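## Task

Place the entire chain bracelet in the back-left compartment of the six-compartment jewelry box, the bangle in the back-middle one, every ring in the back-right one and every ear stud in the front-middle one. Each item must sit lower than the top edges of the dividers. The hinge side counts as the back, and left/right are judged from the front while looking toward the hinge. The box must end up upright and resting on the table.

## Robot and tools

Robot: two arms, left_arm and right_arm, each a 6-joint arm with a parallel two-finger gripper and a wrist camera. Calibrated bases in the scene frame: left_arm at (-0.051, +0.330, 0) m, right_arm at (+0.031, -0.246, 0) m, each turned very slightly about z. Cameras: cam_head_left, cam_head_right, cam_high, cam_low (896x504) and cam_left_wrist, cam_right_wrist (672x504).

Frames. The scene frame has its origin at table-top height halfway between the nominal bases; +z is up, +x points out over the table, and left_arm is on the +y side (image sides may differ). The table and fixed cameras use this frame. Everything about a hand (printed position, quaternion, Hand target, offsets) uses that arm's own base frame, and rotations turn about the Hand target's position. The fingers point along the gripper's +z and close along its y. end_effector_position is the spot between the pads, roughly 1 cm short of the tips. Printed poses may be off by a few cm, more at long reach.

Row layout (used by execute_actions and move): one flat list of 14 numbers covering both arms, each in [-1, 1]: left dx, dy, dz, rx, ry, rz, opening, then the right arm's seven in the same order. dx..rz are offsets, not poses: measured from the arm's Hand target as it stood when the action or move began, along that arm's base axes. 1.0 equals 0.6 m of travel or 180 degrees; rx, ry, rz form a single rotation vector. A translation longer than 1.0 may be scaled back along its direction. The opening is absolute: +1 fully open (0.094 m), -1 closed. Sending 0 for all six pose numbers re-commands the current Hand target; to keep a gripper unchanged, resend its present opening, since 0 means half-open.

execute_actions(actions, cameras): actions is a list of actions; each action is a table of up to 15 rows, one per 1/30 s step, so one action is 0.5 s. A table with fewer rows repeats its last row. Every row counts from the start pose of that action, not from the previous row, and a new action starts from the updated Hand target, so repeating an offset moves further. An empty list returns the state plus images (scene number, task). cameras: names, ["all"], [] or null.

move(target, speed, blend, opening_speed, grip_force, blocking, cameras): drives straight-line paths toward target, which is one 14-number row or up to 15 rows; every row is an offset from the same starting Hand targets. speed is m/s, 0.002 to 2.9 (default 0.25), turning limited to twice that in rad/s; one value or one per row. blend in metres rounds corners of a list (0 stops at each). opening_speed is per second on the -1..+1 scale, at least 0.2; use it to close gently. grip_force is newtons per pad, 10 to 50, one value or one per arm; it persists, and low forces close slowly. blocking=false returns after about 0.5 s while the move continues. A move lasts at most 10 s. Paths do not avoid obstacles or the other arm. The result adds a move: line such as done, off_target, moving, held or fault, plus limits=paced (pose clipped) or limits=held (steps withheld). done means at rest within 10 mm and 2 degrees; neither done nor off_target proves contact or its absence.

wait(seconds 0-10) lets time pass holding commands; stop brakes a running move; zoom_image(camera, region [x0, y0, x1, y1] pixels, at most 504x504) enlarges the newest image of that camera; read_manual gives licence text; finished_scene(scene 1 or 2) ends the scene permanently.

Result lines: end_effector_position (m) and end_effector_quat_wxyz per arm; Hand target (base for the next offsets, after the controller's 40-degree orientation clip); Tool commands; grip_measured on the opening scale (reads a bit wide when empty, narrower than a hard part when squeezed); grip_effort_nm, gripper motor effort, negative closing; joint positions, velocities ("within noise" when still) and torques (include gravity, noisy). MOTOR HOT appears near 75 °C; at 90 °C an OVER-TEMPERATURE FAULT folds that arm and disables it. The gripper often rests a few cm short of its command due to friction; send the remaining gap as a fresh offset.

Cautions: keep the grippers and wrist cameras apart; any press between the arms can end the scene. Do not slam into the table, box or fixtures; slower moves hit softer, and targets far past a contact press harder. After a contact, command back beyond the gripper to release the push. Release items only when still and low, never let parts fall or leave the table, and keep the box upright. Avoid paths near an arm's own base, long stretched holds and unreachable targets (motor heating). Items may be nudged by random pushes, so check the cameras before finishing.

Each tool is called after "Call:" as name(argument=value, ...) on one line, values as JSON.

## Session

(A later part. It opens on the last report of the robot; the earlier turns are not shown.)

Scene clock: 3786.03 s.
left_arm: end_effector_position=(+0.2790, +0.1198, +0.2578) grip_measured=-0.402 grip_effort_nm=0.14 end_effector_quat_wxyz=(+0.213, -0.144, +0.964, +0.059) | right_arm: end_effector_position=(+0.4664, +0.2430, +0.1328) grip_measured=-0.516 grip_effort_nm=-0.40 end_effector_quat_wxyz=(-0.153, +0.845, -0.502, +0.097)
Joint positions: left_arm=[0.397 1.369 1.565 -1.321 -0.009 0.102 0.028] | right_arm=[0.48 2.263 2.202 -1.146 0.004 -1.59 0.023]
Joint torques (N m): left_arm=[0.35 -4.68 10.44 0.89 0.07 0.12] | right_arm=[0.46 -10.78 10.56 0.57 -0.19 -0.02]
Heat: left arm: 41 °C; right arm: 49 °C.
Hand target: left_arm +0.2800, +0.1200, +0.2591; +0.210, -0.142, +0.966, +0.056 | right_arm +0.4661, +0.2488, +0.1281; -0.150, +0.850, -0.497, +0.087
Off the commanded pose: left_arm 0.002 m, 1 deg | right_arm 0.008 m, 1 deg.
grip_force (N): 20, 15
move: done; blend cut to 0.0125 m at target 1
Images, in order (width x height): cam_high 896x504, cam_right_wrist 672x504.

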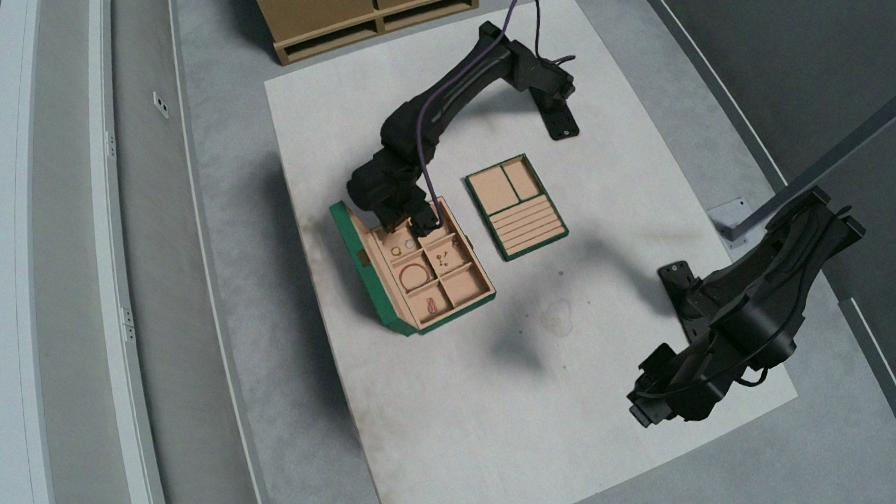

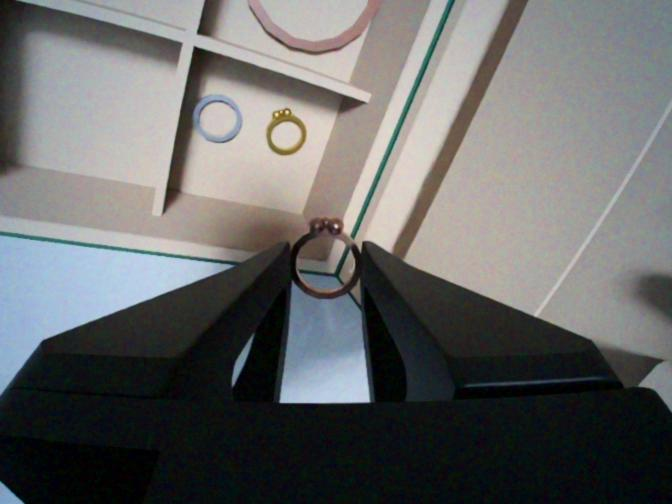

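Call:
move(target=[0,0,0,0,0,0,-0.4, -0.0118,-0.0095,-0.09,0,0,0,-0.6], speed=0.12, cameras=["cam_right_wrist"])

Scene clock: 3813.63 s.
left_arm: end_effector_position=(+0.2790, +0.1198, +0.2578) grip_measured=-0.402 grip_effort_nm=0.14 end_effector_quat_wxyz=(+0.213, -0.144, +0.964, +0.059) | right_arm: end_effector_position=(+0.4593, +0.2395, +0.0627) grip_measured=-0.516 grip_effort_nm=-0.40 end_effector_quat_wxyz=(-0.134, +0.850, -0.503, +0.085)
Joint positions: left_arm=[0.397 1.369 1.565 -1.321 -0.009 0.102 0.028] | right_arm=[0.48 2.263 1.939 -0.929 0.003 -1.594 0.023]
Joint torques (N m): left_arm=[0.21 -4.6 10.41 0.87 0.07 0.11] | right_arm=[0.12 -15.99 5.96 0.85 -0.19 -0.04]
Heat: left arm: 41 °C; right arm: 45 °C.
Hand target: left_arm +0.2800, +0.1200, +0.2591; +0.210, -0.142, +0.966, +0.056 | right_arm +0.4590, +0.2431, +0.0740; -0.150, +0.850, -0.497, +0.087
Off the commanded pose: left_arm 0.002 m, 1 deg | right_arm 0.012 m, 2 deg.
grip_force (N): 20, 15
move: off_target (right_arm)
Images, in order (width x height): cam_right_wrist 672x504.

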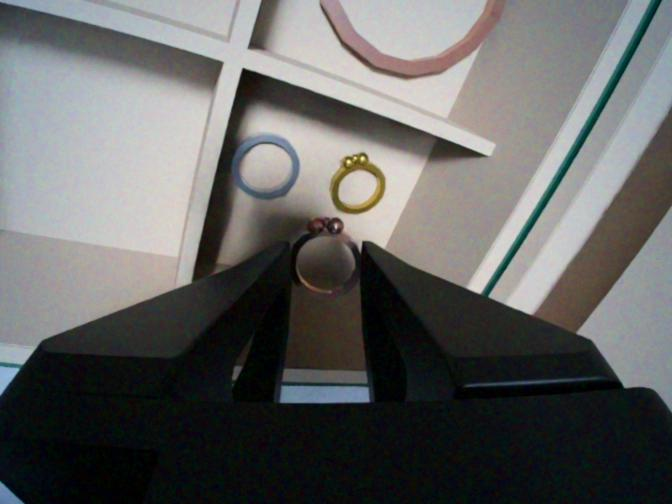

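Call:
move(target=[0,0,0,0,0,0,-0.4, 0.002,0.0035,-0.035,0,0,0,-0.6], speed=0.06, cameras=["cam_right_wrist"])

Scene clock: 3830.40 s.
left_arm: end_effector_position=(+0.2790, +0.1198, +0.2578) grip_measured=-0.402 grip_effort_nm=0.14 end_effector_quat_wxyz=(+0.213, -0.144, +0.964, +0.059) | right_arm: end_effector_position=(+0.4624, +0.2411, +0.0517) grip_measured=-0.516 grip_effort_nm=-0.40 end_effector_quat_wxyz=(-0.142, +0.848, -0.502, +0.090)
Joint positions: left_arm=[0.397 1.369 1.565 -1.321 -0.009 0.102 0.028] | right_arm=[0.48 2.263 1.888 -0.858 0.003 -1.594 0.023]
Joint torques (N m): left_arm=[0.32 -4.63 10.47 0.89 0.07 0.09] | right_arm=[0.39 -14.22 5.79 0.86 -0.18 -0.01]
Heat: left arm: 41 °C; right arm: 47 °C.
Hand target: left_arm +0.2800, +0.1200, +0.2591; +0.210, -0.142, +0.966, +0.056 | right_arm +0.4602, +0.2452, +0.0530; -0.150, +0.850, -0.497, +0.087
Off the commanded pose: left_arm 0.002 m, 1 deg | right_arm 0.005 m, 1 deg.
grip_force (N): 20, 15
move: done
Images, in order (width x height): cam_right_wrist 672x504.

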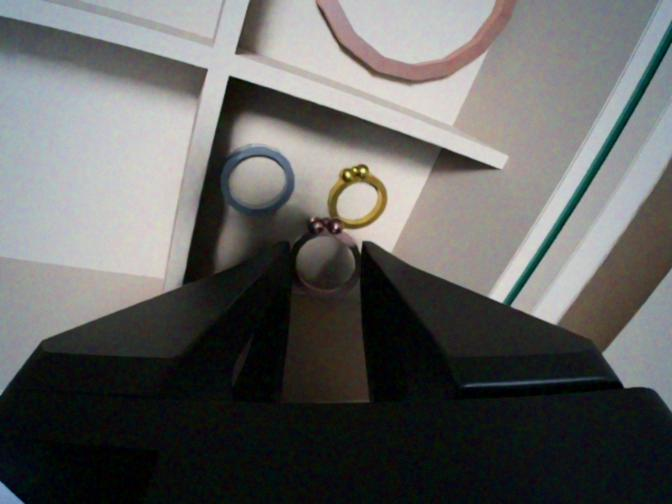

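Call:
move(target=[0,0,0,0,0,0,-0.4, -0.0025,-0.001,-0.0217,0,0,0,-0.6], speed=0.05, cameras=["cam_right_wrist"])

Scene clock: 3837.70 s.
left_arm: end_effector_position=(+0.2790, +0.1198, +0.2578) grip_measured=-0.402 grip_effort_nm=0.14 end_effector_quat_wxyz=(+0.213, -0.144, +0.964, +0.059) | right_arm: end_effector_position=(+0.4620, +0.2454, +0.0419) grip_measured=-0.516 grip_effort_nm=-0.40 end_effector_quat_wxyz=(-0.152, +0.849, -0.499, +0.088)
Joint positions: left_arm=[0.397 1.369 1.565 -1.321 -0.009 0.102 0.028] | right_arm=[0.483 2.263 1.844 -0.799 -0.011 -1.594 0.023]
Joint torques (N m): left_arm=[0.34 -4.66 10.48 0.88 0.07 0.11] | right_arm=[0.14 -13.98 5.42 0.84 -0.03 -0.01]
Heat: left arm: 41 °C; right arm: 47 °C.
Hand target: left_arm +0.2800, +0.1200, +0.2591; +0.210, -0.142, +0.966, +0.056 | right_arm +0.4587, +0.2446, +0.0400; -0.150, +0.850, -0.497, +0.087
Off the commanded pose: left_arm 0.002 m, 1 deg | right_arm 0.004 m, 0 deg.
grip_force (N): 20, 15
move: done
Images, in order (width x height): cam_right_wrist 672x504.

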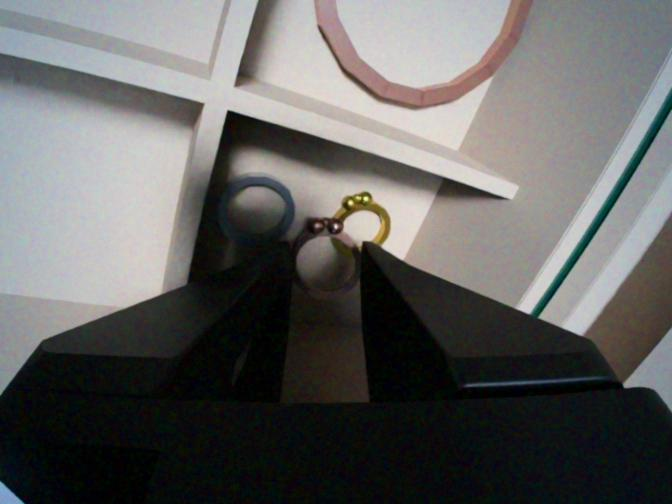

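Call:
move(target=[[0,0,0,0,0,0,-0.4, -0.0018,-0.0068,0.035,0,0,0,-0.6],[0,0,0,0,0,0,-0.4, -0.0018,-0.0068,-0.003,0,0,0,-0.6]], speed=0.06, cameras=["cam_right_wrist"])

Scene clock: 3849.50 s.
left_arm: end_effector_position=(+0.2790, +0.1198, +0.2578) grip_measured=-0.402 grip_effort_nm=0.14 end_effector_quat_wxyz=(+0.213, -0.144, +0.964, +0.059) | right_arm: end_effector_position=(+0.4607, +0.2480, +0.0377) grip_measured=-0.517 grip_effort_nm=-0.40 end_effector_quat_wxyz=(-0.158, +0.850, -0.496, +0.083)
Joint positions: left_arm=[0.397 1.369 1.565 -1.321 -0.009 0.102 0.028] | right_arm=[0.483 2.263 1.826 -0.777 -0.027 -1.598 0.023]
Joint torques (N m): left_arm=[0.31 -4.74 10.44 0.84 0.06 0.08] | right_arm=[-0.42 -14.9 4.86 0.74 0.12 -0.03]
Heat: left arm: 41 °C; right arm: 47 °C.
Hand target: left_arm +0.2800, +0.1200, +0.2591; +0.210, -0.142, +0.966, +0.056 | right_arm +0.4575, +0.2405, +0.0381; -0.150, +0.850, -0.497, +0.087
Off the commanded pose: left_arm 0.002 m, 1 deg | right_arm 0.008 m, 1 deg.
grip_force (N): 20, 15
move: done
Images, in order (width x height): cam_right_wrist 672x504.

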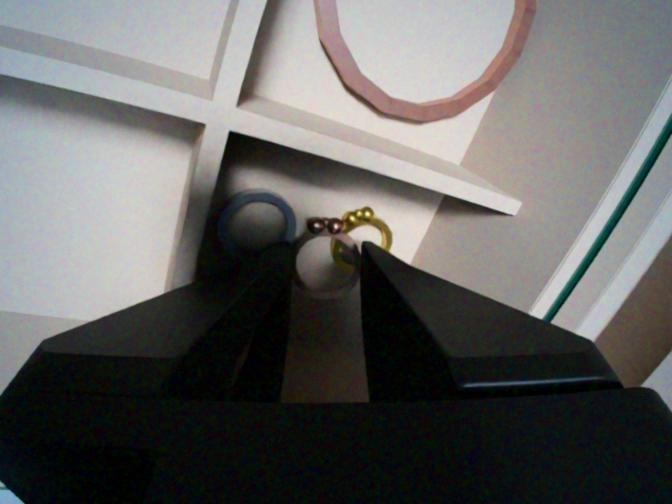

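Call:
move(target=[0,0,0,0,0,0,-0.4, 0.003,0.008,0,0,0,0,-0.38], opening_speed=0.3, speed=0.05, cameras=["cam_right_wrist"])

Scene clock: 3859.50 s.
left_arm: end_effector_position=(+0.2790, +0.1198, +0.2578) grip_measured=-0.402 grip_effort_nm=0.14 end_effector_quat_wxyz=(+0.213, -0.144, +0.964, +0.059) | right_arm: end_effector_position=(+0.4617, +0.2504, +0.0385) grip_measured=-0.382 grip_effort_nm=0.10 end_effector_quat_wxyz=(-0.161, +0.850, -0.494, +0.085)
Joint positions: left_arm=[0.397 1.369 1.565 -1.321 -0.009 0.102 0.028] | right_arm=[0.486 2.263 1.826 -0.768 -0.027 -1.598 0.029]
Joint torques (N m): left_arm=[0.35 -4.63 10.4 0.88 0.09 0.11] | right_arm=[-0.05 -13.57 7.15 0.58 0.14 0.04]
Heat: left arm: 41 °C; right arm: 48 °C.
Hand target: left_arm +0.2800, +0.1200, +0.2591; +0.210, -0.142, +0.966, +0.056 | right_arm +0.4594, +0.2453, +0.0382; -0.150, +0.850, -0.497, +0.087
Off the commanded pose: left_arm 0.002 m, 1 deg | right_arm 0.006 m, 1 deg.
grip_force (N): 20, 15
move: done
Images, in order (width x height): cam_right_wrist 672x504.

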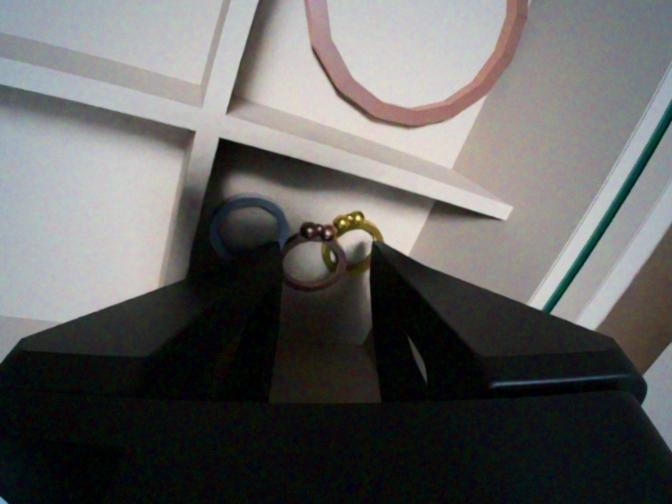

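Call:
move(target=[0,0,0,0,0,0,-0.4, 0.0033,0.006,0.16,0,0,0,-0.38], speed=0.1, cameras=["cam_right_wrist", "cam_high"])

Call:
zoom_image(camera="cam_right_wrist", region=[130, 0, 470, 260])

Scene clock: 3866.37 s.
left_arm: end_effector_position=(+0.2790, +0.1198, +0.2578) grip_measured=-0.402 grip_effort_nm=0.14 end_effector_quat_wxyz=(+0.213, -0.144, +0.964, +0.059) | right_arm: end_effector_position=(+0.4609, +0.2461, +0.1316) grip_measured=-0.382 grip_effort_nm=0.08 end_effector_quat_wxyz=(-0.150, +0.851, -0.496, +0.089)
Joint positions: left_arm=[0.397 1.369 1.565 -1.321 -0.009 0.102 0.028] | right_arm=[0.486 2.263 2.203 -1.161 -0.008 -1.598 0.029]
Joint torques (N m): left_arm=[0.31 -4.62 10.44 0.87 0.07 0.09] | right_arm=[0.34 -12.08 10.35 0.53 -0.04 0.08]
Heat: left arm: 41 °C; right arm: 47 °C.
Hand target: left_arm +0.2800, +0.1200, +0.2591; +0.210, -0.142, +0.966, +0.056 | right_arm +0.4613, +0.2489, +0.1342; -0.150, +0.850, -0.497, +0.087
Off the commanded pose: left_arm 0.002 m, 1 deg | right_arm 0.004 m, 0 deg.
grip_force (N): 20, 15
move: done
Images, in order (width x height): cam_high 896x504, cam_right_wrist 672x504.

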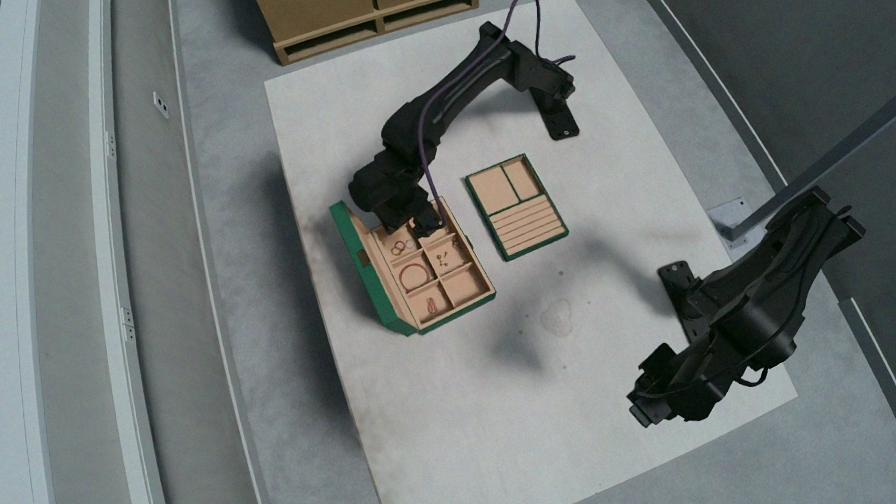

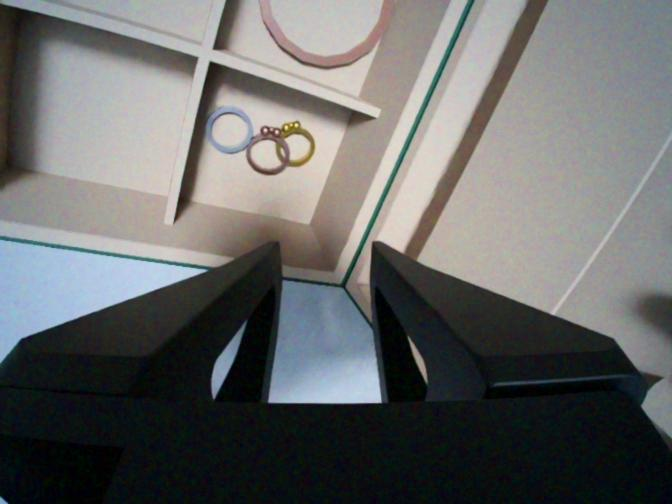

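Scaled by 1.482 from the camera's 672x504 image, which has a finer 960x720 frame.

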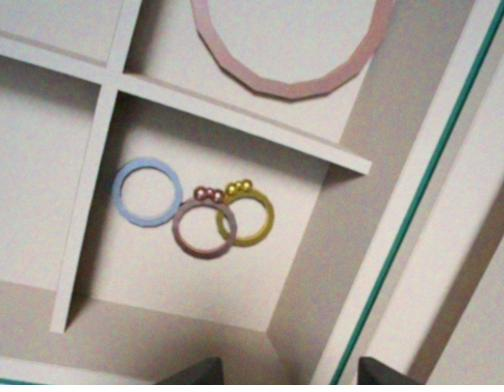

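Call:
move(target=[[0,0,0,0,0,0,-0.4, -0.05,-0.05,0.08,0,0,0,-0.38],[0,0,0,0,0,0,-0.4, -0.22,-0.25,0.15,0,0,0,-0.4]], speed=0.25, blend=[0.03, 0], cameras=["all"])

Call:
zoom_image(camera="cam_high", region=[320, 180, 520, 345])

Call:
zoom_image(camera="cam_head_right", region=[340, 220, 470, 360])

Call:
zoom_image(camera="cam_low", region=[180, 70, 560, 350])

Scene clock: 3878.50 s.
left_arm: end_effector_position=(+0.2790, +0.1198, +0.2578) grip_measured=-0.402 grip_effort_nm=0.14 end_effector_quat_wxyz=(+0.213, -0.144, +0.964, +0.059) | right_arm: end_effector_position=(+0.3390, +0.1002, +0.2243) grip_measured=-0.398 grip_effort_nm=-0.11 end_effector_quat_wxyz=(-0.151, +0.848, -0.498, +0.098)
Joint positions: left_arm=[0.397 1.369 1.565 -1.321 -0.009 0.102 0.028] | right_arm=[0.245 1.595 1.662 -1.285 -0.077 -1.821 0.028]
Joint torques (N m): left_arm=[0.36 -4.67 10.37 0.88 0.07 0.1] | right_arm=[-0.39 -8.77 5.55 0.54 -0.25 -0.04]
Heat: left arm: 41 °C; right arm: 46 °C.
Hand target: left_arm +0.2800, +0.1200, +0.2591; +0.210, -0.142, +0.966, +0.056 | right_arm +0.3293, +0.0989, +0.2241; -0.150, +0.850, -0.497, +0.087
Off the commanded pose: left_arm 0.002 m, 1 deg | right_arm 0.010 m, 1 deg.
grip_force (N): 20, 15
move: done

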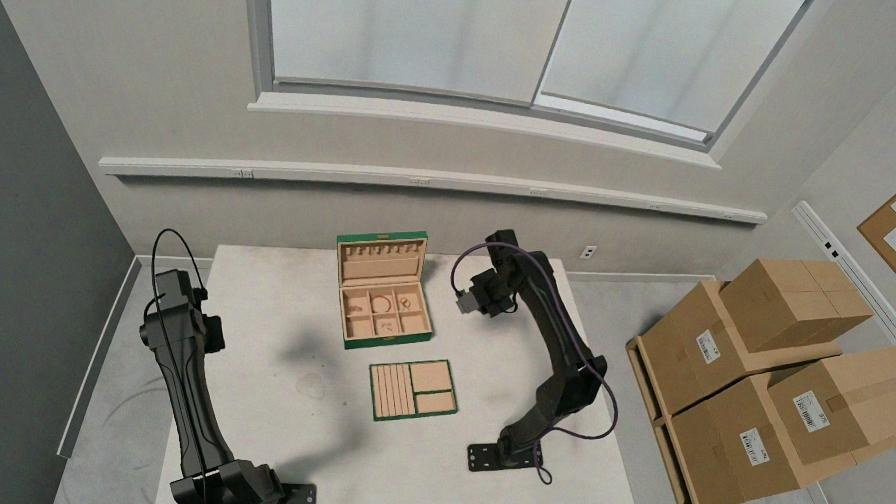

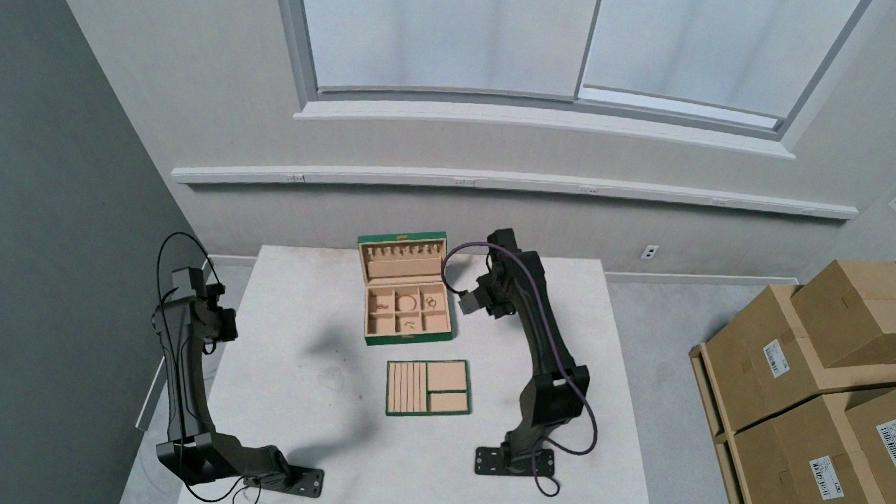

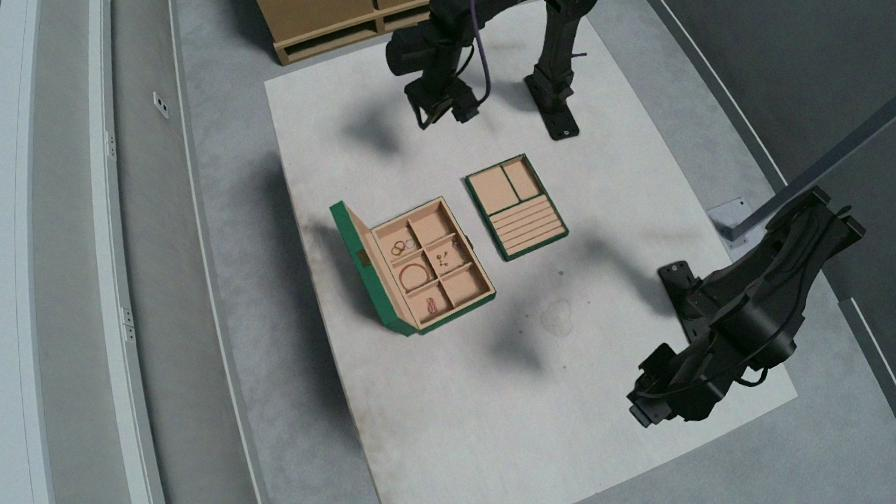

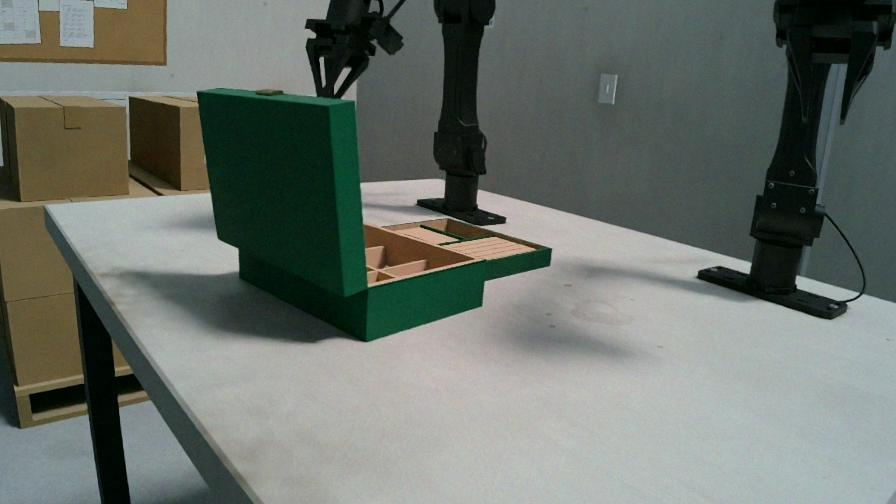

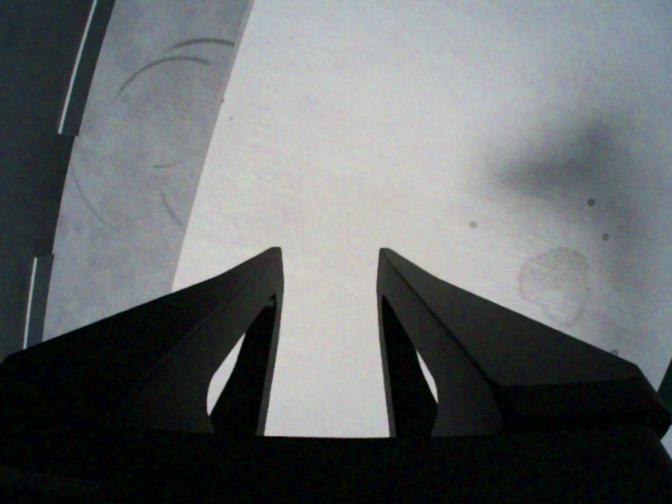

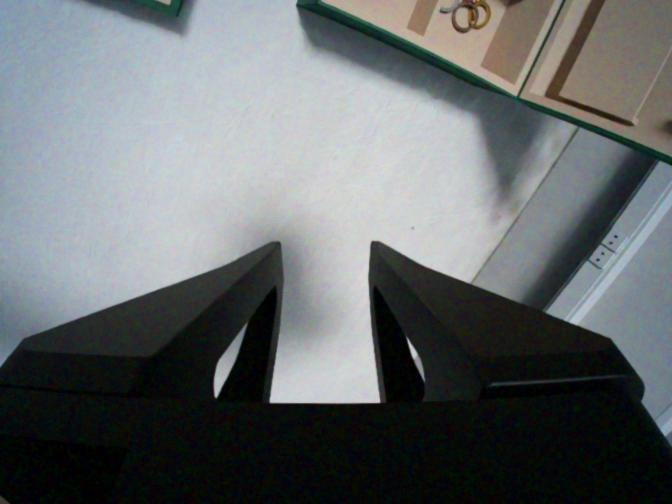

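Scaled by 2.520 from the camera's 896x504 image, which has a finer 1280x720 frame.

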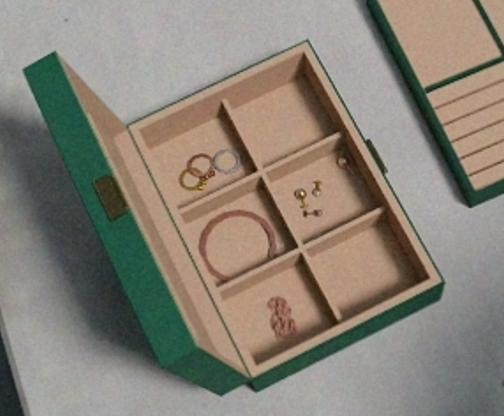

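Scaled by 3.600 from the camera's 896x504 image, which has a finer 1280x720 frame.

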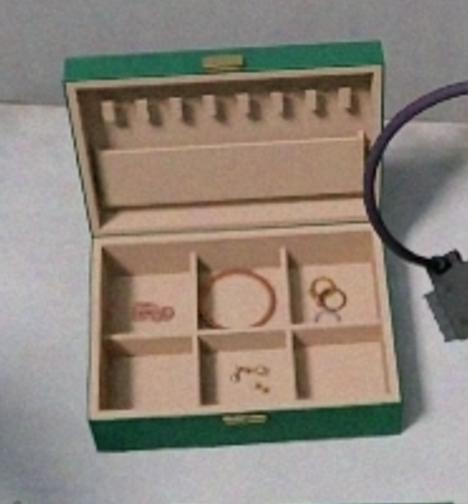

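Scaled by 1.326 from the camera's 896x504 image, which has a finer 1280x720 frame.

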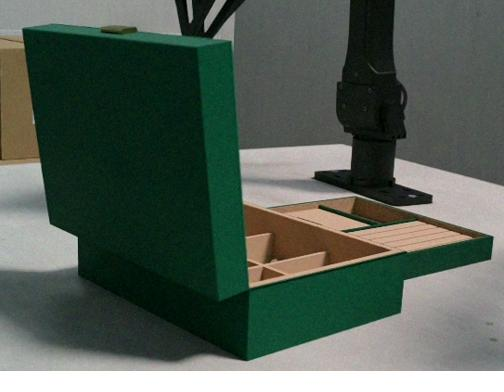

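Call:
zoom_image(camera="cam_high", region=[450, 140, 590, 270])

Call:
zoom_image(camera="cam_high", region=[260, 60, 560, 500])

Scaled by 3.600 from the camera's 896x504 image, which has a finer 1280x720 frame.

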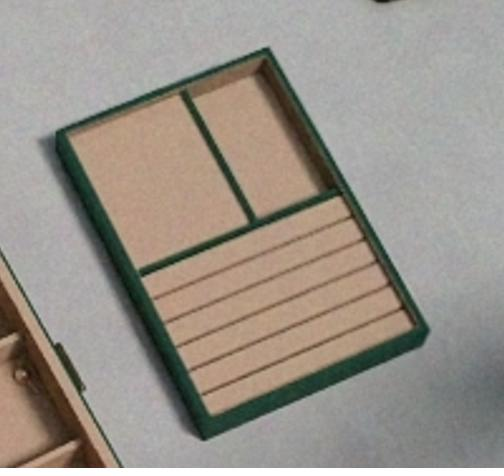

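Scaled by 1.145 from the camera's 896x504 image, which has a finer 1280x720 frame.

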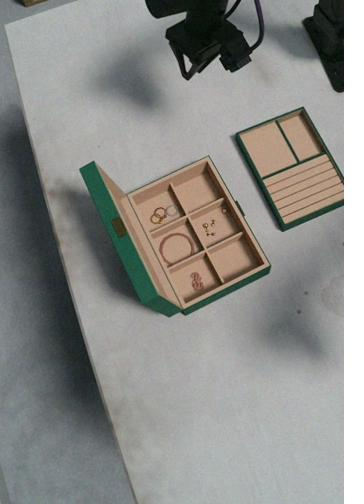

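Call:
finished_scene(scene=1)

The scene is finished: the task was done.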